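## Task

Put the cartridge marked by a broad green stripe into the sealant gun. It must sit all the way forward, seated in the cup of the ring at the gun's front, with its nozzle sticking out through that ring. The plunger rod can only be drawn back while the little thumb plate on it, located just behind the handle, is held pushed toward the front of the gun. The loaded gun must end up resting on the table by itself, not leaning on any other object. Then state that the job is finished.

## Robot and tools

Robot: two arms, left_arm and right_arm, each with a two-finger gripper and a wrist camera. Each base sits on a tilted plate, and both plates hang from one metal frame behind the arms; a plate and its half of the frame count as part of that arm for clearance checks. Calibrated base poses in the scene frame: left_arm (-0.026, +0.221, +0.299) m, quat_wxyz (+0.954, -0.139, +0.265, -0.014); right_arm (-0.039, -0.156, +0.299) m, quat_wxyz (+0.954, +0.150, +0.259, -0.028).

Frame: every pose, velocity and target is in the scene frame. Origin is at table-top height, halfway between the nominal bases; +z points up, +x points out over the table, and left_arm is on the +y side (arm names do not match image sides). Reported hand positions and orientations can be a few centimetres off, more at long reach.

Gripper: fingers point along its +z axis and open and close along its y axis. end_effector_position is the point between the pads, roughly 1 cm short of the fingertips.

Row layout (used by execute_actions and move): one flat list of 16 plain numbers covering both arms, left first: x, y, z, qw, qx, qy, qz, opening for left_arm, then the same eight for right_arm. x, y, z are an absolute target position in metres for that gripper's end_effector_position; qw, qx, qy, qz are an absolute target orientation (w first). Opening is on a -1 to +1 scale: +1 fully open (0.094 m), -1 closed. Each opening is an absolute command; sending 0 is a real command, so resend the current value to leave a gripper alone. To hold an arm still, resend the exact pose and opening from the last result before it began holding, in every call. To keep an orientation, keep resending the same quaternion rather than the drifted reported one.

execute_actions(actions, cameras): actions is a list of actions; each action is a table of up to 15 rows, one row per 1/30 s control step; a short table repeats its last row for the remaining steps. A target more than 0.6 m from that gripper's current position along any of its own axes gets the action refused for both arms; a badly formed action, or a first action failing that check against the latest reported state, rejects the whole call. An empty list just returns state and images. cameras picks which images come back: omitted, null or ["all"] gives all; [] gives none; an unknown name voids the call.

move(target, speed, blend, opening_speed, blocking, cameras): drives each gripper in a straight line from its Hand target toward the given row, or through a list of up to 15 rows sharing a 10 s cap. speed is each arm's top path speed in m/s, 0.002 to 0.5, default 0.25 (turns up to twice that in rad/s); one number or one per target. blend (m, per target or one value) rounds corners in a list; 0 stops at each. opening_speed (per second on the -1..+1 scale, at least 0.2) ramps the fingers; use a low value when closing on fragile parts. blocking=false returns after about 0.5 s while the move continues; a new move replaces a running one. Paths do not avoid obstacles or the other arm. The gripper lags and can overshoot, especially fast or near full stretch. Avoid paths near an arm's own base; go around it. The result adds a move: line with the ending (done, off_target, moving, held, fault) and limits (paced = pose clipped, held = steps withheld). done means at rest within 10 mm and 2 degrees; neither done nor off_target tells you about contact.

wait(seconds 0 to 10): lets time pass while arms hold their last command. stop(): brakes a running move. zoom_image(camera, region=[x0, y0, x1, y1] in pixels, top-left origin, at most 504 by 504): closer look at the latest image of cam_high, cam_low, cam_left_wrist or cam_right_wrist. read_manual(section): licence text only. finished_scene(scene 1 or 2): ends the scene permanently; following calls in the same reply run in the next scene.

Control details: each step the commanded pose is clipped to within 100 mm and 20 degrees of the measured pose, so one action may fall short; the result's Hand target shows where the arm is heading, and you must command the remainder next. Friction and weight can leave the gripper a centimetre or more off in free air. Tool commands lists present gripper commands.

Results: end_effector_position and end_effector_quat_wxyz per arm, Joint positions (last value is finger opening in metres), Joint velocities (within noise means at rest), Joint torques (same order, without gripper; include gravity; joints 1 to 3 flip sign beyond ±28 N m), and grip_measured on the opening scale. grip_measured tracks the command until the force limit and reads slightly wide when empty, a few hundredths narrower than a squeezed part; to release, command well above it. Cameras are cam_high, cam_low, cam_left_wrist and cam_right_wrist, all 896x504.

Motor heat: holding loads, stretching out or pushing toward unreachable poses heats motors, even while you think. MOTOR HOT appears at 75 °C; at 90 °C an OVER-TEMPERATURE FAULT folds that arm for the rest of the scene; at 100 °C it collapses.

Avoid: dropping parts or releasing them while moving, slamming, hard hits or strong pushes, the arms striking or pressing on each other, anything leaving the table, and arm stops. Brief external tugs on held parts or loose objects may occur. Faster, smoother, low-effort motion is preferred.

Each tool is called after "Call:" as name(argument=value, ...), one argument or row to a line, values as JSON.

## Session

Call:
execute_actions(
  actions=[],
)

Scene clock: 0.00 s.
left_arm: end_effector_position=(+0.1719, +0.3254, +0.2032) grip_measured=+1.000 end_effector_quat_wxyz=(+0.242, +0.062, +0.968, -0.030) | right_arm: end_effector_position=(+0.2247, -0.4321, +0.3854) grip_measured=+1.000 end_effector_quat_wxyz=(-0.010, +0.988, +0.156, +0.001)
Joint positions: left_arm=[1.025 0.795 0.06 -0.008 0.717 0.898 0.094] | right_arm=[-1.076 1.221 1.495 -1.337 -0.327 1.775 0.094]
Joint velocities: within noise
Joint torques (N m): no reading
Motor temperatures (°C): left_arm=[30 35 33 30 27 29 27] | right_arm=[29 30 36 31 29 27 27]
Heat: left arm: 35 °C; right arm: 36 °C.
Hand target: left_arm +0.1724, +0.3237, +0.2038; +0.244, +0.061, +0.967, -0.035 | right_arm +0.2237, -0.4325, +0.3886; -0.006, +0.988, +0.155, -0.001
Tool commands: left_gripper/opening=+1.0 right_gripper/opening=+1.0

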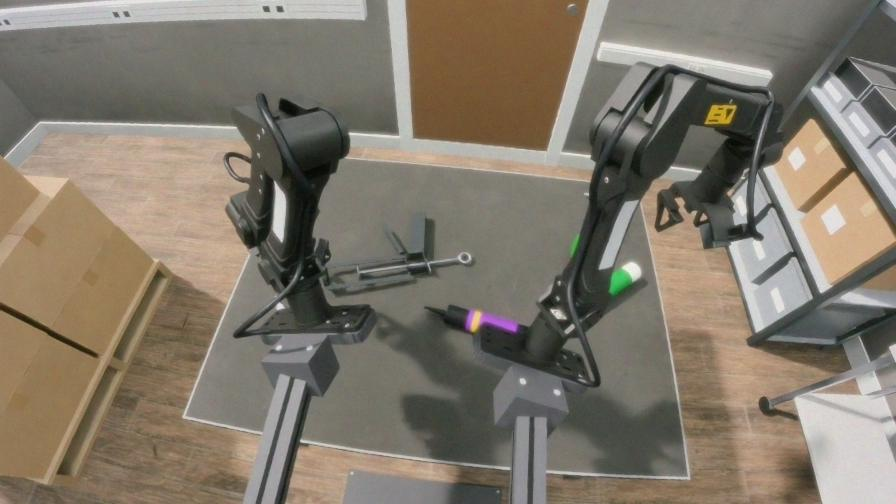

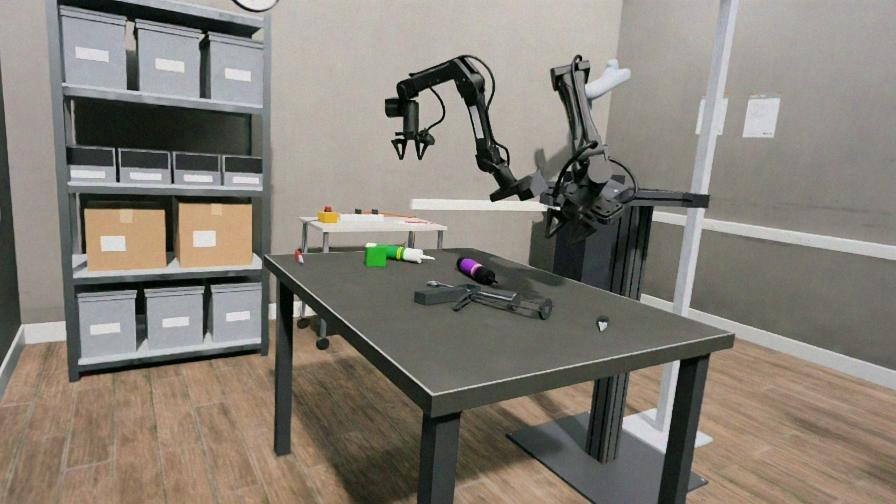

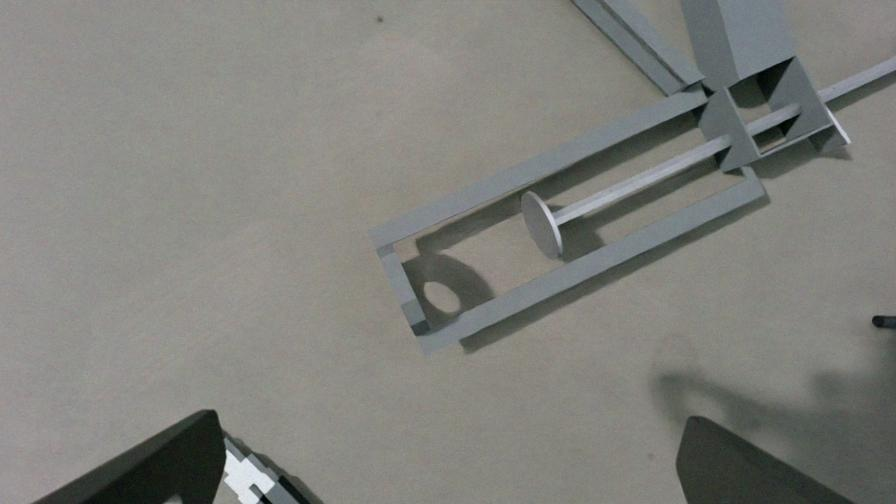

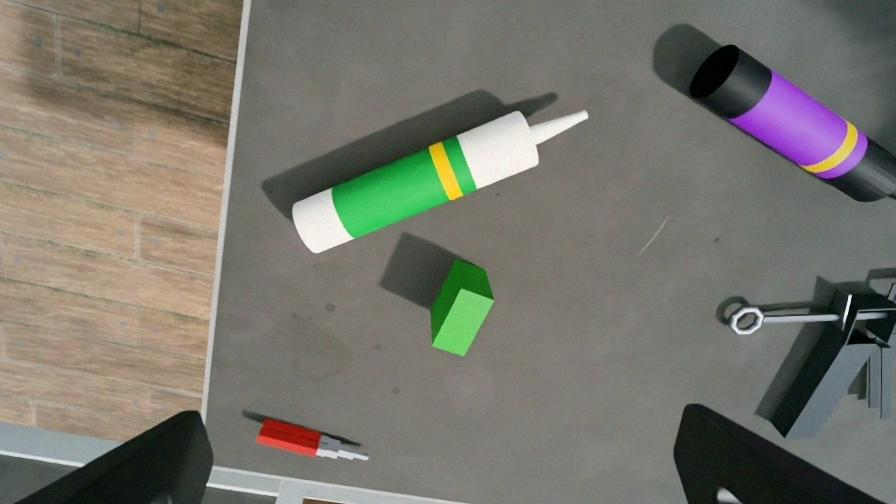

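Call:
zoom_image(
  camera="cam_left_wrist",
  region=[350, 0, 896, 360],
)

Call:
zoom_image(
  camera="cam_right_wrist",
  region=[600, 200, 896, 504],
)

Call:
zoom_image(
  camera="cam_low",
  region=[340, 220, 640, 350],
)

Call:
zoom_image(
  camera="cam_high",
  region=[300, 180, 700, 380],
)

Region (350, 0, 896, 360) is 546x360 pixels. A region can be at most 504 by 504 pixels.

Scaled by 1.658.

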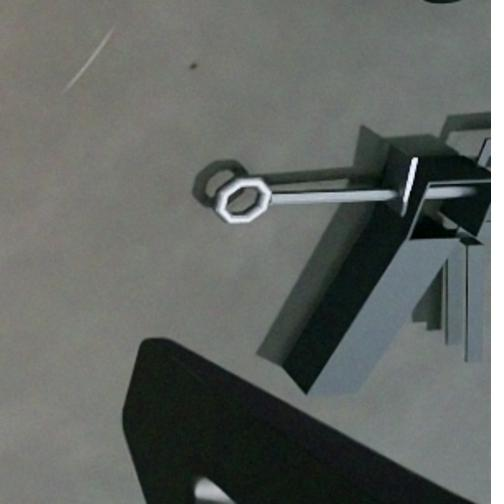

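Scaled by 1.680.

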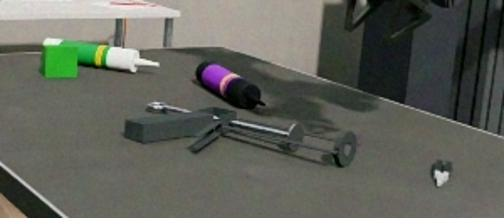

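Scaled by 1.260.

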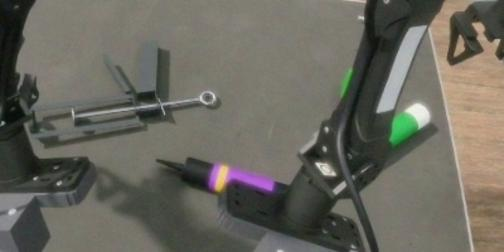

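Call:
zoom_image(
  camera="cam_low",
  region=[400, 260, 570, 340],
)

Call:
zoom_image(
  camera="cam_left_wrist",
  region=[350, 0, 850, 360],
)

Call:
zoom_image(
  camera="cam_right_wrist",
  region=[270, 90, 620, 370],
)

Scaled by 2.965.

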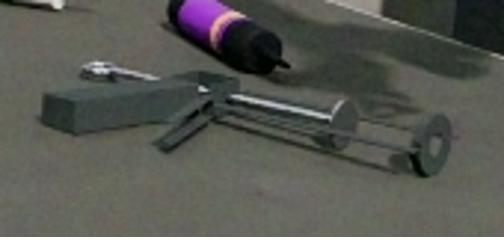

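Scaled by 1.008.

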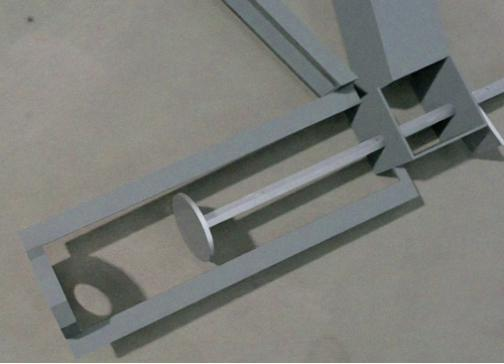

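Scaled by 1.440.

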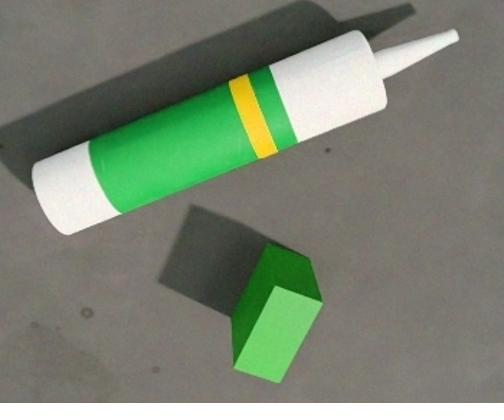

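Call:
move(
  target=[0.21, 0.235, 0.26, 0.242, 0.062, 0.968, -0.03, 1, 0.2247, -0.4321, 0.3854, -0.006, 0.988, 0.155, -0.001, 1],
)

Scene clock: 90.23 s.
left_arm: end_effector_position=(+0.2086, +0.2344, +0.2551) grip_measured=+1.000 end_effector_quat_wxyz=(+0.243, +0.065, +0.967, -0.028) | right_arm: end_effector_position=(+0.2253, -0.4331, +0.3854) grip_measured=+1.000 end_effector_quat_wxyz=(-0.008, +0.988, +0.155, +0.002)
Joint positions: left_arm=[-0.157 0.214 0.132 -0.472 -0.27 0.199 0.094] | right_arm=[-1.076 1.221 1.495 -1.332 -0.327 1.779 0.094]
Joint velocities: within noise
Joint torques (N m): left_arm=[-0.27 0.91 8.53 1.3 0.03 -0.12] | right_arm=[-0.75 -7.62 4.96 0.28 0.1 0.07]
Motor temperatures (°C): left_arm=[29 34 33 30 27 29 27] | right_arm=[29 36 37 30 28 27 26]
Heat: left arm: 34 °C; right arm: 37 °C.
Hand target: left_arm +0.2102, +0.2350, +0.2597; +0.242, +0.062, +0.968, -0.030 | right_arm +0.2247, -0.4321, +0.3854; -0.006, +0.988, +0.155, -0.001
Off the commanded pose: left_arm 0.005 m, 0 deg | right_arm 0.001 m, 0 deg.
move: done
camera_calibration:
cam_left_wrist: T_world_to_cam=[[-0.134418, -0.990771, 0.017456, 0.257332], [-0.989081, 0.133073, -0.0633295, 0.230827], [0.0604221, -0.025778, -0.99784, 0.330653], [0, 0, 0, 1]] pos_world=[0.242918, 0.232764, 0.340065]
cam_right_wrist: T_world_to_cam=[[-0.298894, 0.954118, 0.0179319, 0.473594], [0.861895, 0.261842, 0.434253, -0.210177], [0.409634, 0.145251, -0.900612, 0.404873], [0, 0, 0, 1]] pos_world=[0.156855, -0.45564, 0.447412]

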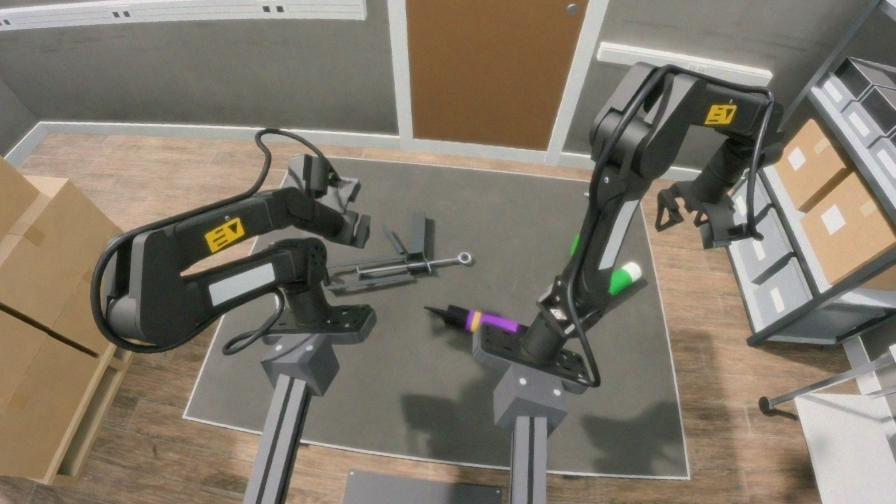

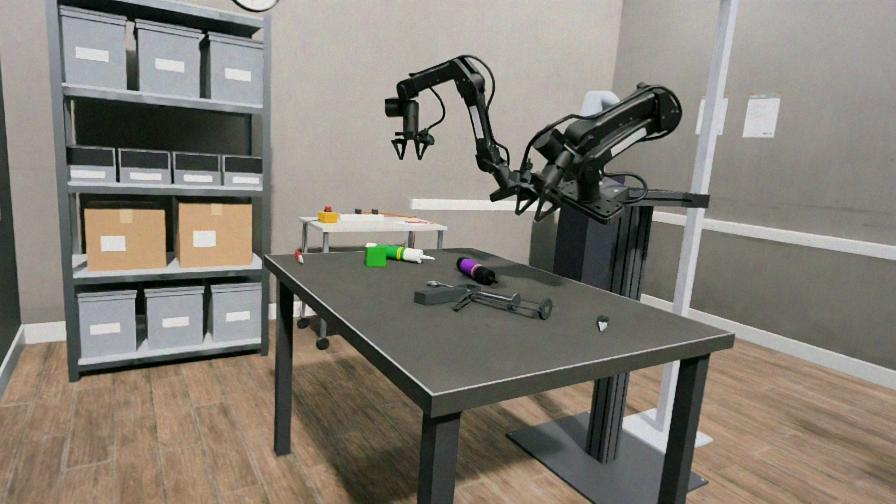

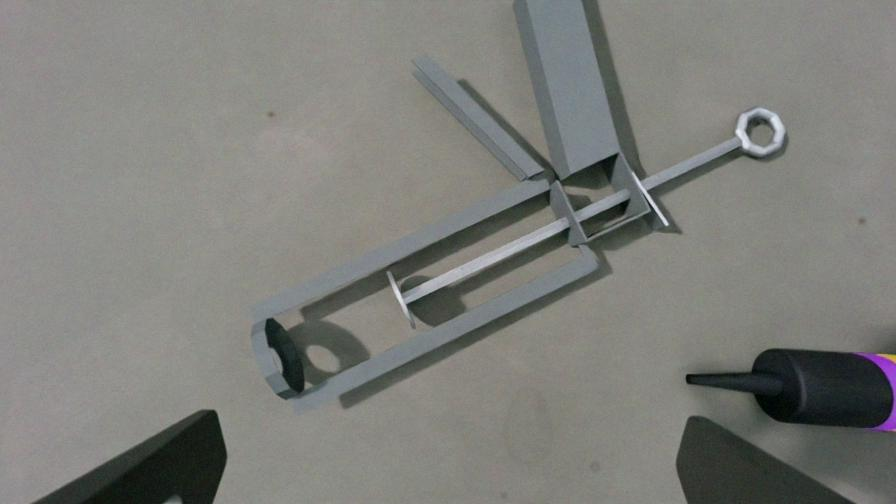

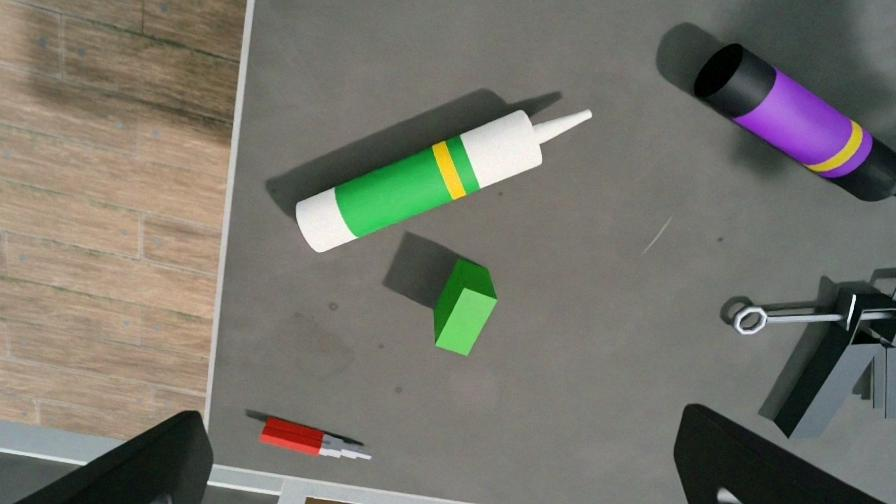

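Call:
zoom_image(
  camera="cam_left_wrist",
  region=[240, 180, 500, 420],
)

Call:
zoom_image(
  camera="cam_left_wrist",
  region=[480, 60, 800, 300],
)

Scaled by 1.938.

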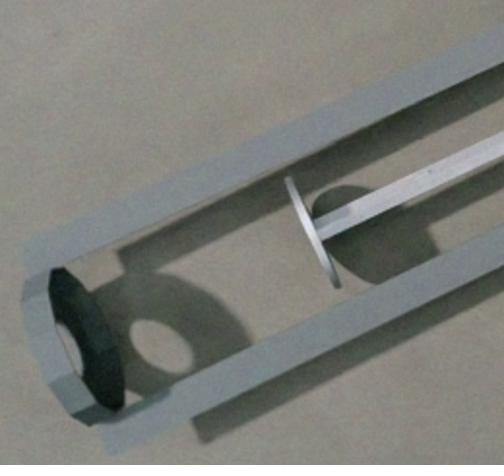

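Scaled by 1.575.

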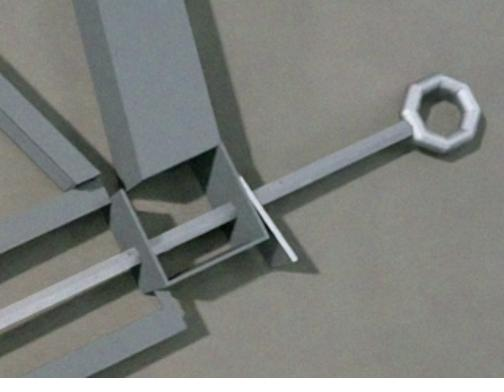

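Call:
move(
  target=[0.21, 0.235, 0.26, 0.242, 0.062, 0.968, -0.03, 1, 0.345, -0.085, 0.17, -0.1065, 0.5734, 0.8088, 0.0755, 0],
  speed=0.2,
)

Scene clock: 200.40 s.
left_arm: end_effector_position=(+0.2084, +0.2346, +0.2549) grip_measured=+1.000 end_effector_quat_wxyz=(+0.242, +0.064, +0.968, -0.028) | right_arm: end_effector_position=(+0.3401, -0.0899, +0.1715) grip_measured=+0.002 end_effector_quat_wxyz=(-0.111, +0.580, +0.803, +0.075)
Joint positions: left_arm=[-0.157 0.214 0.132 -0.473 -0.271 0.199 0.094] | right_arm=[0.254 1.754 1.141 -0.554 0.138 1.368 0.047]
Joint velocities: within noise
Joint torques (N m): left_arm=[-0.25 0.96 8.44 1.32 0.02 -0.11] | right_arm=[4.34 -7.35 5.23 0.15 -0.1 -0.04]
Motor temperatures (°C): left_arm=[29 33 35 31 27 29 27] | right_arm=[29 35 36 28 28 27 26]
Heat: left arm: 35 °C; right arm: 36 °C.
Hand target: left_arm +0.2102, +0.2350, +0.2597; +0.242, +0.062, +0.968, -0.030 | right_arm +0.3448, -0.0849, +0.1701; -0.107, +0.573, +0.809, +0.076
Off the commanded pose: left_arm 0.005 m, 0 deg | right_arm 0.007 m, 1 deg.
move: done
camera_calibration:
cam_left_wrist: T_world_to_cam=[[-0.133937, -0.990849, 0.0166898, 0.257591], [-0.989218, 0.132672, -0.0620181, 0.230332], [0.0592363, -0.0248164, -0.997935, 0.330569], [0, 0, 0, 1]] pos_world=[0.242768, 0.232879, 0.339872]
cam_right_wrist: T_world_to_cam=[[-0.950955, -0.30905, 0.0131287, 0.293248], [-0.225896, 0.722831, 0.65306, 0.0677536], [-0.211318, 0.618065, -0.757193, 0.344414], [0, 0, 0, 1]] pos_world=[0.366952, -0.171216, 0.212691]

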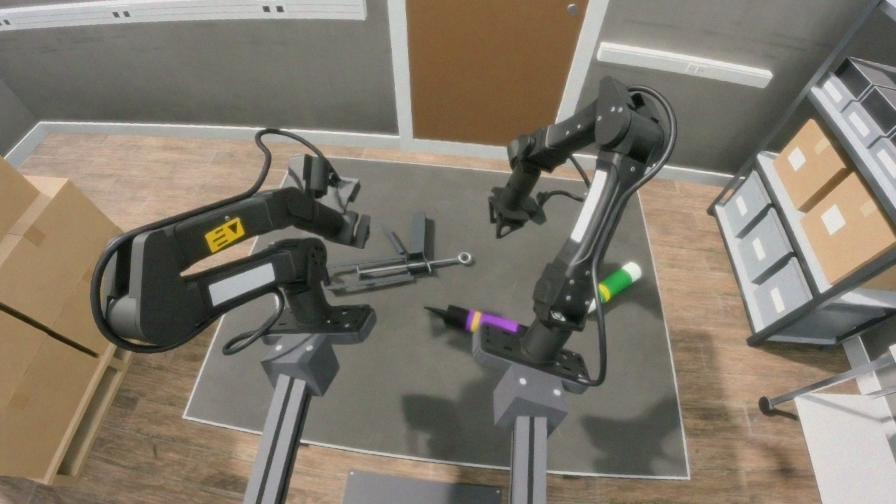

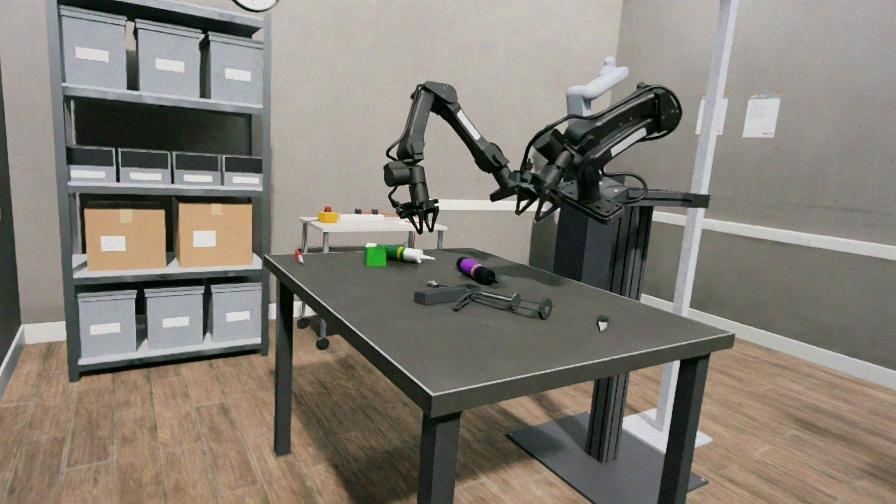

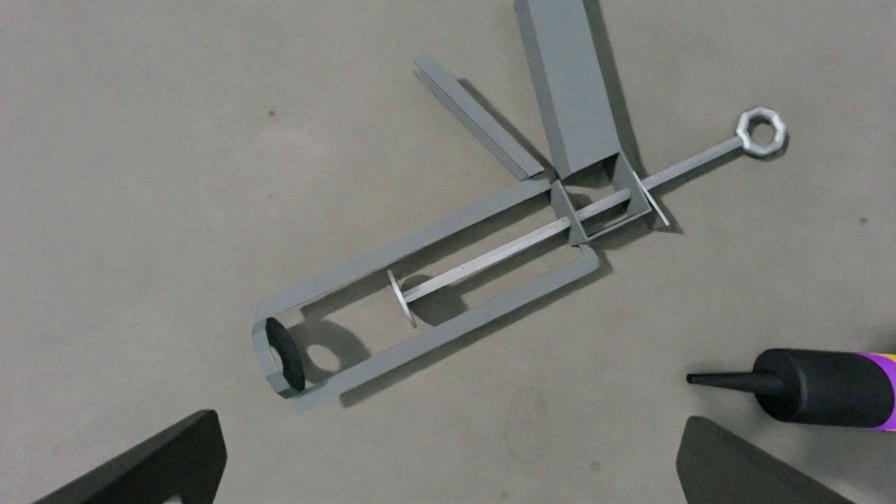

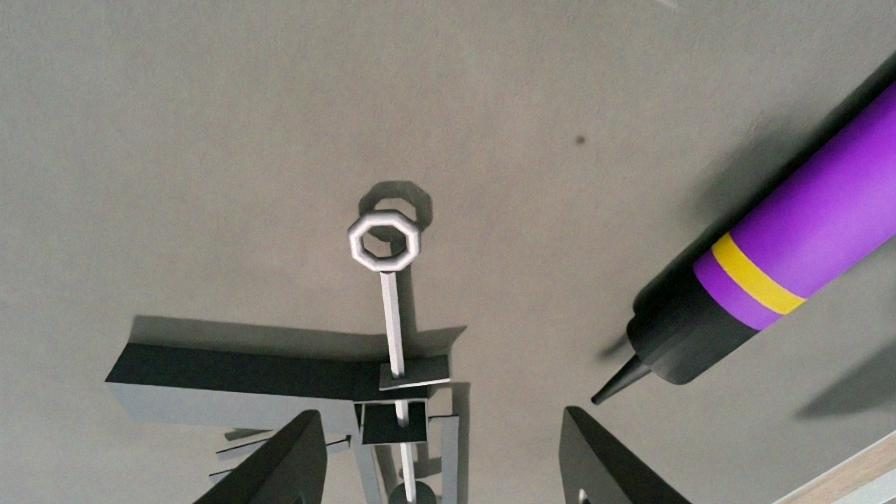

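Call:
move(
  target=[0.265, 0.10, 0.13, 0.2133, -0.1636, 0.9625, 0.0363, 1, 0.345, -0.085, 0.17, -0.1065, 0.5734, 0.8088, 0.0755, 0],
  speed=0.15,
  cameras=["cam_left_wrist","cam_right_wrist"],
)

Call:
zoom_image(
  camera="cam_left_wrist",
  region=[250, 80, 700, 504],
)

Call:
zoom_image(
  camera="cam_right_wrist",
  region=[250, 260, 560, 504],
)

Scene clock: 245.97 s.
left_arm: end_effector_position=(+0.2683, +0.1032, +0.1321) grip_measured=+1.000 end_effector_quat_wxyz=(+0.213, -0.166, +0.962, +0.033) | right_arm: end_effector_position=(+0.3402, -0.0899, +0.1715) grip_measured=+0.002 end_effector_quat_wxyz=(-0.111, +0.580, +0.804, +0.075)
Joint positions: left_arm=[-0.613 1.961 0.505 0.596 -0.839 -0.635 0.094] | right_arm=[0.254 1.754 1.141 -0.554 0.139 1.367 0.047]
Joint velocities: within noise
Joint torques (N m): left_arm=[-5.22 -4.46 1.31 1.21 -0.27 -0.13] | right_arm=[4.3 -7.38 5.29 0.16 -0.05 -0.06]
Motor temperatures (°C): left_arm=[29 32 35 31 27 29 27] | right_arm=[30 35 36 28 28 27 26]
Heat: left arm: 35 °C; right arm: 36 °C.
Hand target: left_arm +0.2651, +0.1000, +0.1301; +0.213, -0.163, +0.963, +0.036 | right_arm +0.3448, -0.0849, +0.1701; -0.107, +0.573, +0.809, +0.076
Off the commanded pose: left_arm 0.005 m, 0 deg | right_arm 0.007 m, 1 deg.
move: done
camera_calibration:
cam_left_wrist: T_world_to_cam=[[0.336919, -0.941533, 0.000287317, 0.00827054], [-0.941521, -0.336917, -0.00500299, 0.327503], [0.00480729, 0.00141509, -0.999987, 0.213346], [0, 0, 0, 1]] pos_world=[0.304539, 0.117826, 0.21498]
cam_right_wrist: T_world_to_cam=[[-0.950774, -0.309627, 0.0126548, 0.293359], [-0.226721, 0.722871, 0.652729, 0.0681624], [-0.21125, 0.617728, -0.757486, 0.344519], [0, 0, 0, 1]] pos_world=[0.367151, -0.17126, 0.212764]
Images, in order (width x height): cam_left_wrist 896x504, cam_right_wrist 896x504.

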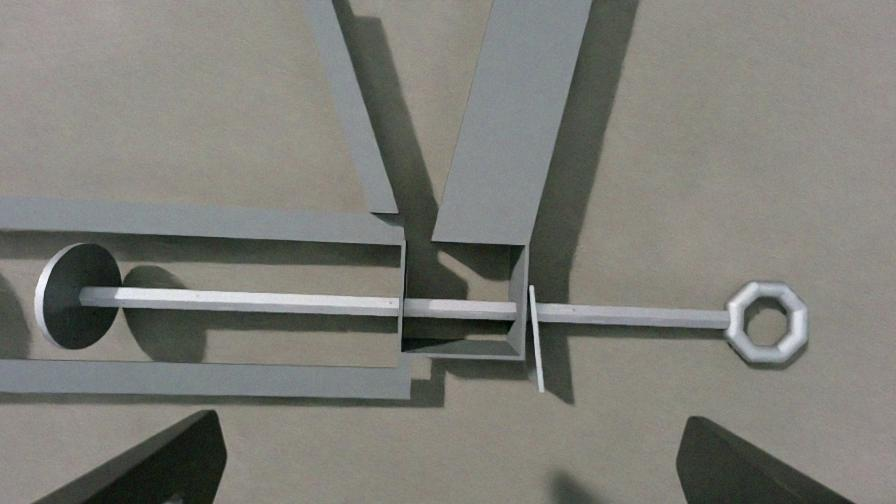

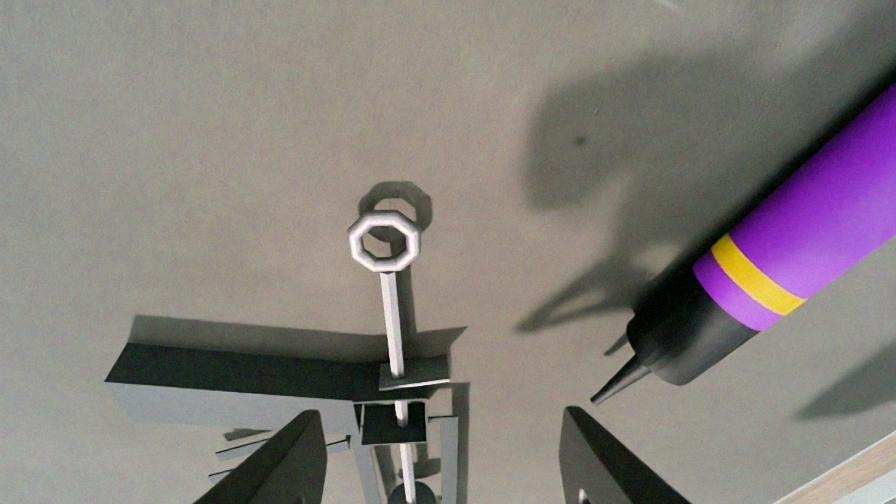

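Scaled by 1.120.

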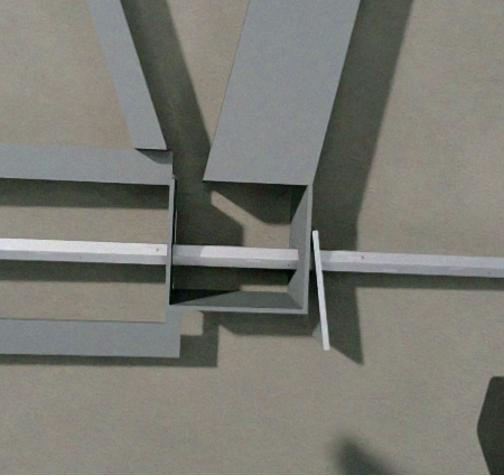

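Scaled by 1.626.

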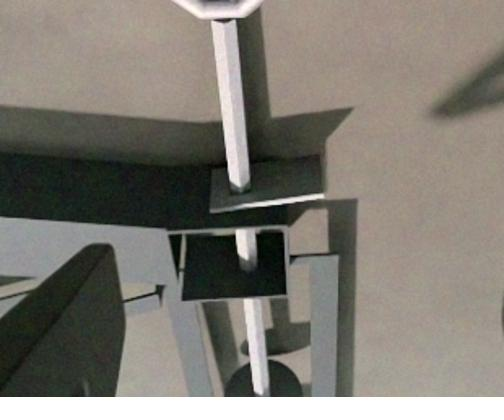

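Call:
move(
  target=[0.2846, 0.0759, 0.085, 0.0862, -0.1532, 0.9843, 0.0134, -0.3, 0.345, -0.085, 0.17, -0.1065, 0.5734, 0.8088, 0.0755, 0],
  speed=0.1,
  cameras=["cam_left_wrist","cam_low"],
)

Call:
zoom_image(
  camera="cam_left_wrist",
  region=[200, 104, 700, 504],
)

Call:
zoom_image(
  camera="cam_low",
  region=[380, 200, 580, 340],
)

Scene clock: 282.57 s.
left_arm: end_effector_position=(+0.2930, +0.0750, +0.0925) grip_measured=-0.298 end_effector_quat_wxyz=(+0.101, -0.157, +0.982, +0.005) | right_arm: end_effector_position=(+0.3401, -0.0899, +0.1715) grip_measured=+0.002 end_effector_quat_wxyz=(-0.111, +0.580, +0.804, +0.075)
Joint positions: left_arm=[-0.508 2.054 0.806 0.231 -0.617 -0.657 0.033] | right_arm=[0.254 1.754 1.141 -0.554 0.139 1.367 0.047]
Joint velocities: within noise
Joint torques (N m): left_arm=[-4.51 -5.59 2.32 0.64 -0.06 -0.13] | right_arm=[4.27 -7.35 5.27 0.14 -0.06 -0.06]
Motor temperatures (°C): left_arm=[30 33 33 31 27 28 27] | right_arm=[30 35 36 28 28 26 26]
Heat: left arm: 33 °C; right arm: 36 °C.
Hand target: left_arm +0.2845, +0.0761, +0.0853; +0.086, -0.153, +0.984, +0.013 | right_arm +0.3448, -0.0849, +0.1701; -0.107, +0.573, +0.809, +0.076
Off the commanded pose: left_arm 0.011 m, 2 deg | right_arm 0.007 m, 1 deg.
move: off_target (left_arm)
camera_calibration:
cam_left_wrist: T_world_to_cam=[[0.31157, -0.950102, 0.0152008, -0.0199692], [-0.926397, -0.300159, 0.227361, 0.312428], [-0.211453, -0.0849209, -0.973692, 0.241151], [0, 0, 0, 1]] pos_world=[0.346647, 0.0952842, 0.164076]
Images, in order (width x height): cam_low 896x504, cam_left_wrist 896x504.

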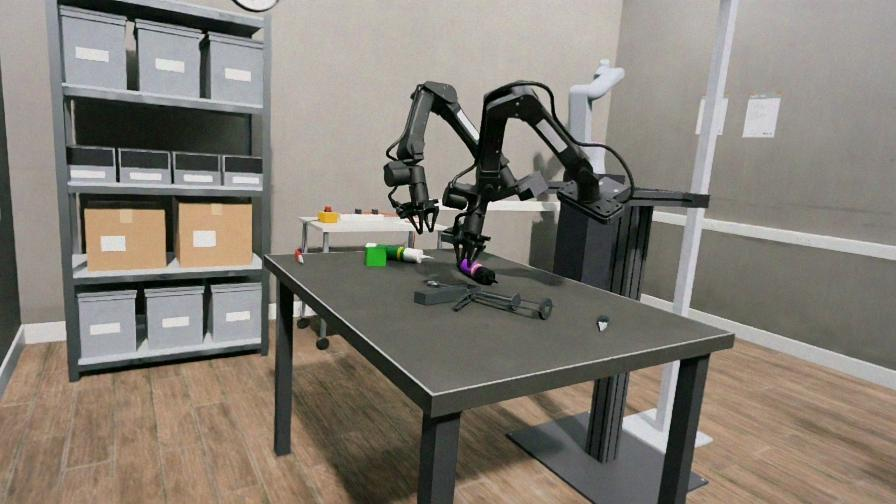

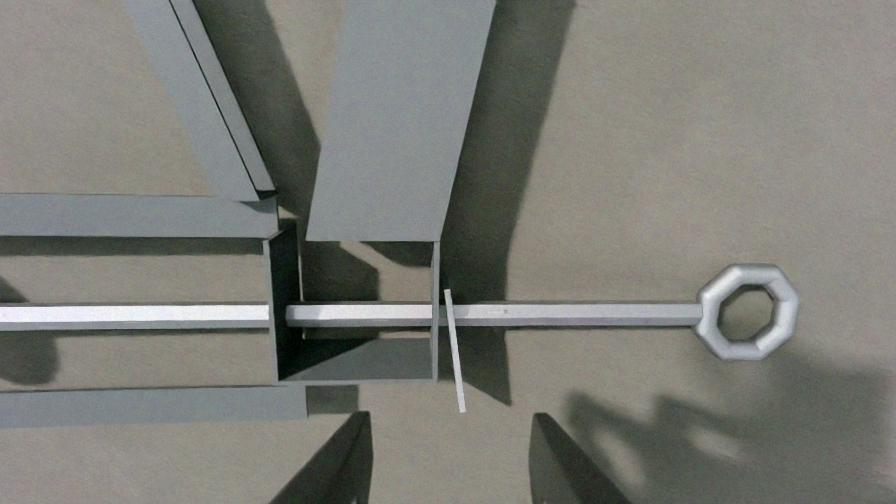

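Scaled by 1.008.

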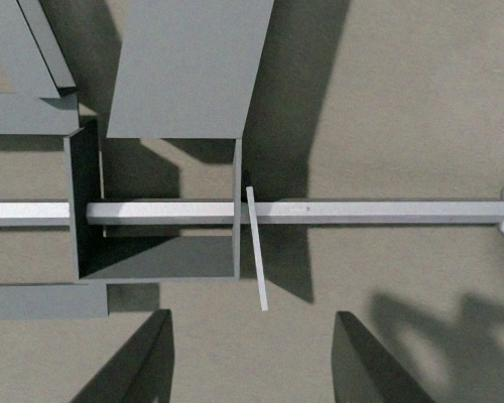

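Scaled by 2.520.

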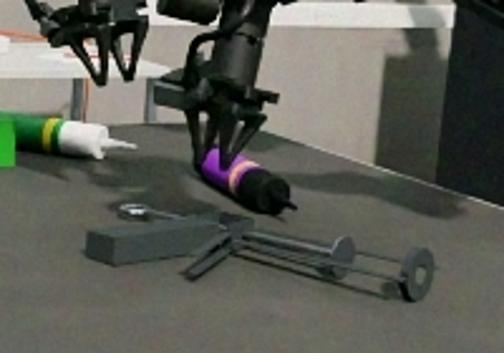

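Call:
move(
  target=[0.283, 0.0762, 0.058, 0.0862, -0.1532, 0.9843, 0.0134, -0.3, 0.345, -0.085, 0.17, -0.1065, 0.5734, 0.8088, 0.0755, 0],
  speed=0.05,
  cameras=["cam_left_wrist","cam_low","cam_right_wrist"],
)

Call:
zoom_image(
  camera="cam_right_wrist",
  region=[250, 260, 560, 504],
)

Call:
zoom_image(
  camera="cam_low",
  region=[400, 220, 560, 340],
)

Scene clock: 302.50 s.
left_arm: end_effector_position=(+0.2857, +0.0772, +0.0644) grip_measured=-0.298 end_effector_quat_wxyz=(+0.089, -0.159, +0.983, +0.011) | right_arm: end_effector_position=(+0.3401, -0.0899, +0.1715) grip_measured=+0.002 end_effector_quat_wxyz=(-0.111, +0.580, +0.804, +0.075)
Joint positions: left_arm=[-0.468 2.157 0.833 0.299 -0.597 -0.637 0.033] | right_arm=[0.254 1.754 1.141 -0.554 0.139 1.367 0.047]
Joint velocities: within noise
Joint torques (N m): left_arm=[-4.56 -5.82 1.63 0.94 -0.06 0.11] | right_arm=[4.4 -7.45 5.31 0.16 -0.05 -0.05]
Motor temperatures (°C): left_arm=[30 33 32 30 26 28 27] | right_arm=[30 35 36 28 28 26 26]
Heat: left arm: 33 °C; right arm: 36 °C.
Hand target: left_arm +0.2830, +0.0763, +0.0582; +0.086, -0.153, +0.984, +0.013 | right_arm +0.3448, -0.0849, +0.1701; -0.107, +0.573, +0.809, +0.076
Off the commanded pose: left_arm 0.007 m, 1 deg | right_arm 0.007 m, 1 deg.
move: done
camera_calibration:
cam_left_wrist: T_world_to_cam=[[0.3164, -0.948626, -0.00074119, -0.0155812], [-0.919013, -0.306717, 0.24767, 0.309822], [-0.235173, -0.0776815, -0.968844, 0.218257], [0, 0, 0, 1]] pos_world=[0.340988, 0.0972013, 0.134712]
cam_right_wrist: T_world_to_cam=[[-0.950611, -0.310118, 0.0128968, 0.293061], [-0.226928, 0.722754, 0.652787, 0.0682047], [-0.211762, 0.617619, -0.757432, 0.344595], [0, 0, 0, 1]] pos_world=[0.367037, -0.17124, 0.212704]
Images, in order (width x height): cam_low 896x504, cam_left_wrist 896x504, cam_right_wrist 896x504.

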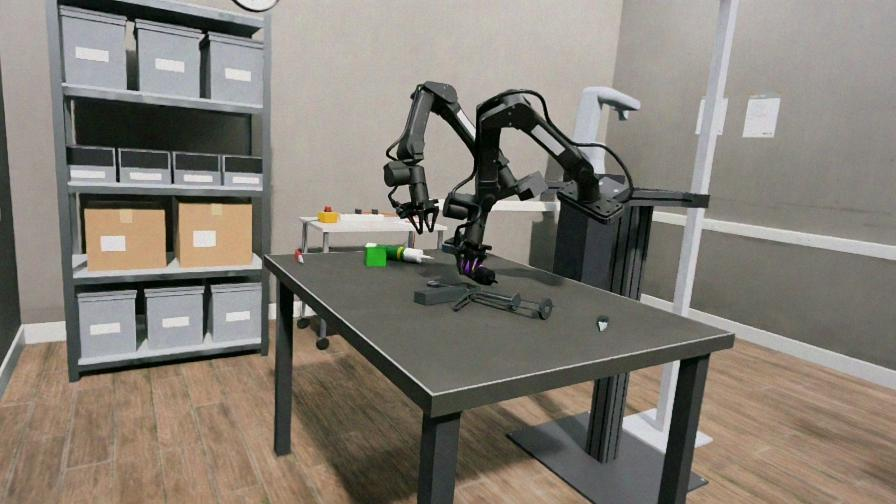

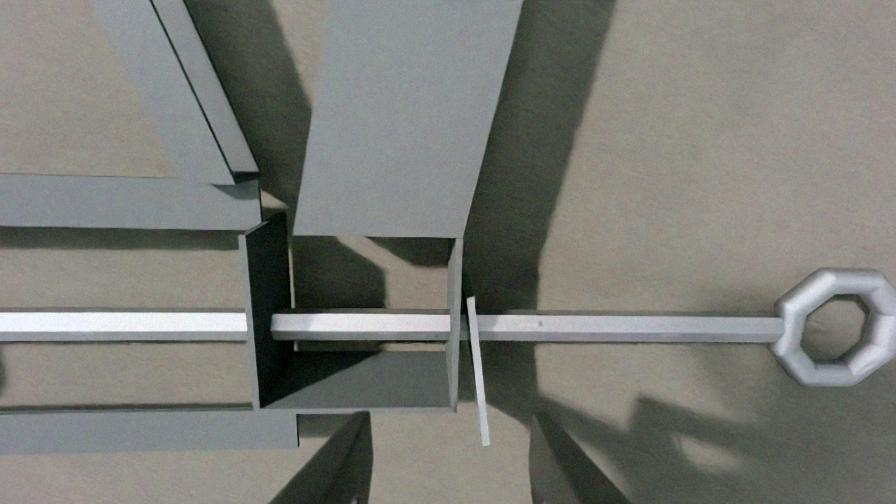

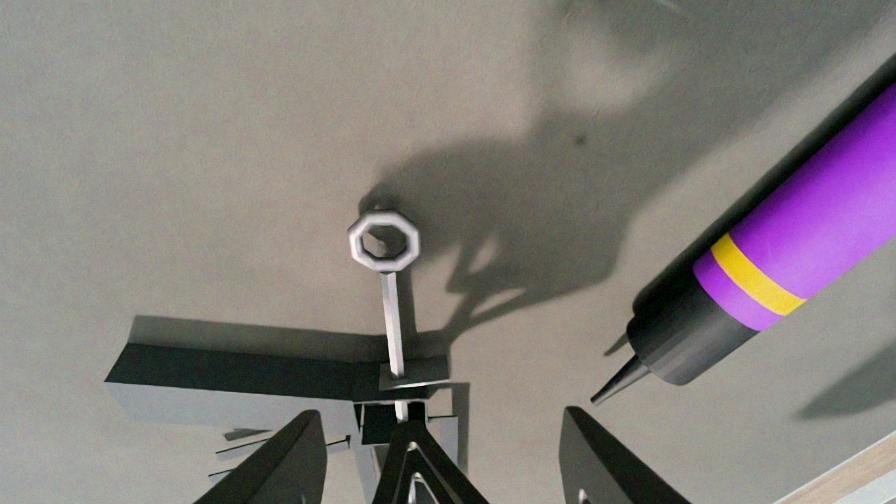

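Scaled by 1.626.

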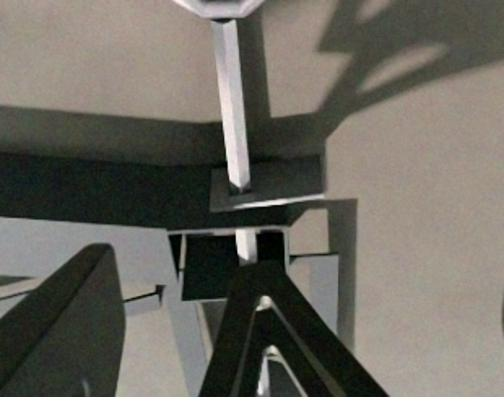

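Scaled by 3.150.

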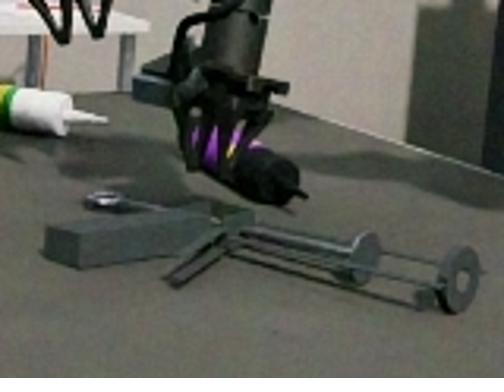

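Call:
move(
  target=[0.2815, 0.0722, 0.036, 0.0862, -0.1532, 0.9843, 0.0134, -0.3, 0.345, -0.085, 0.17, -0.1065, 0.5734, 0.8088, 0.0755, 0],
  speed=0.05,
  cameras=["cam_left_wrist","cam_low","cam_right_wrist"],
)

Call:
zoom_image(
  camera="cam_right_wrist",
  region=[250, 260, 560, 504],
)

Call:
zoom_image(
  camera="cam_low",
  region=[400, 220, 560, 340],
)

Scene clock: 325.83 s.
left_arm: end_effector_position=(+0.2857, +0.0724, +0.0427) grip_measured=-0.298 end_effector_quat_wxyz=(+0.090, -0.159, +0.983, +0.011) | right_arm: end_effector_position=(+0.3401, -0.0900, +0.1714) grip_measured=+0.002 end_effector_quat_wxyz=(-0.111, +0.580, +0.804, +0.075)
Joint positions: left_arm=[-0.449 2.249 0.875 0.361 -0.587 -0.616 0.033] | right_arm=[0.254 1.754 1.141 -0.554 0.139 1.367 0.047]
Joint velocities: within noise
Joint torques (N m): left_arm=[-4.66 -6.09 1.17 0.95 -0.1 0.1] | right_arm=[4.4 -7.43 5.27 0.18 -0.08 -0.05]
Motor temperatures (°C): left_arm=[30 33 32 30 26 28 27] | right_arm=[30 35 36 28 28 26 26]
Heat: left arm: 33 °C; right arm: 36 °C.
Hand target: left_arm +0.2813, +0.0722, +0.0362; +0.086, -0.153, +0.984, +0.013 | right_arm +0.3448, -0.0850, +0.1701; -0.106, +0.573, +0.809, +0.076
Off the commanded pose: left_arm 0.008 m, 1 deg | right_arm 0.007 m, 1 deg.
move: done
camera_calibration:
cam_left_wrist: T_world_to_cam=[[0.316644, -0.948544, 0.000950729, -0.0202722], [-0.919465, -0.30669, 0.246017, 0.313867], [-0.233066, -0.0787739, -0.969265, 0.196419], [0, 0, 0, 1]] pos_world=[0.340787, 0.0925034, 0.113185]
cam_right_wrist: T_world_to_cam=[[-0.950604, -0.310135, 0.0129689, 0.293032], [-0.226976, 0.722995, 0.652503, 0.0683516], [-0.211741, 0.617328, -0.757675, 0.344631], [0, 0, 0, 1]] pos_world=[0.367044, -0.171289, 0.212719]
Images, in order (width x height): cam_low 896x504, cam_left_wrist 896x504, cam_right_wrist 896x504.

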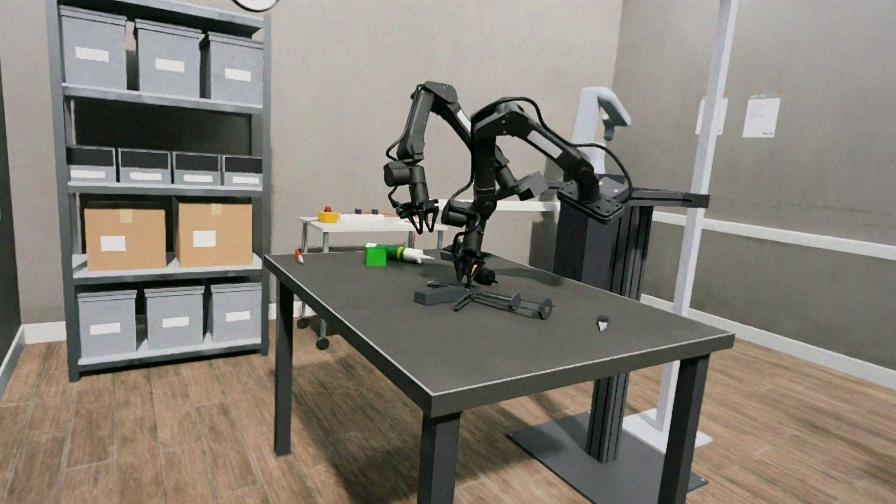

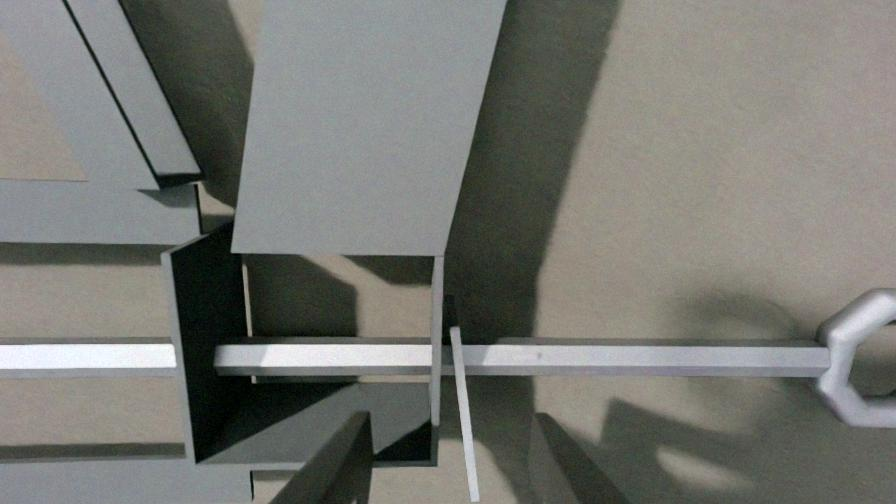

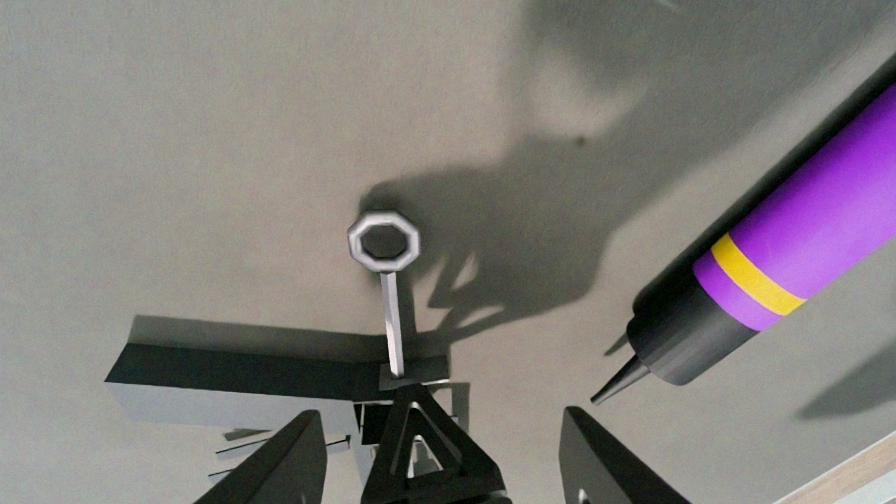

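Scaled by 1.626.

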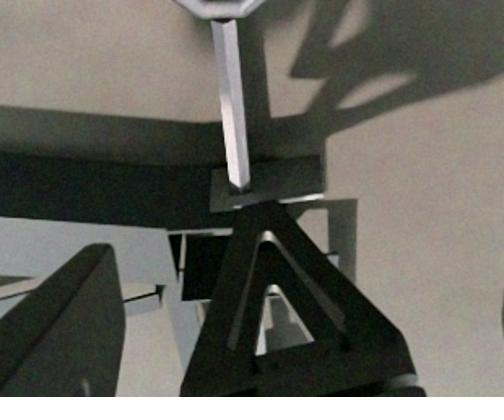

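Scaled by 3.150.

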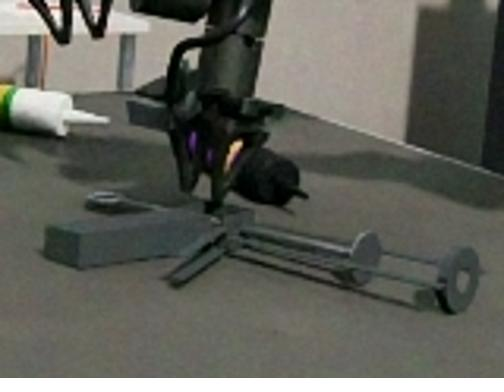

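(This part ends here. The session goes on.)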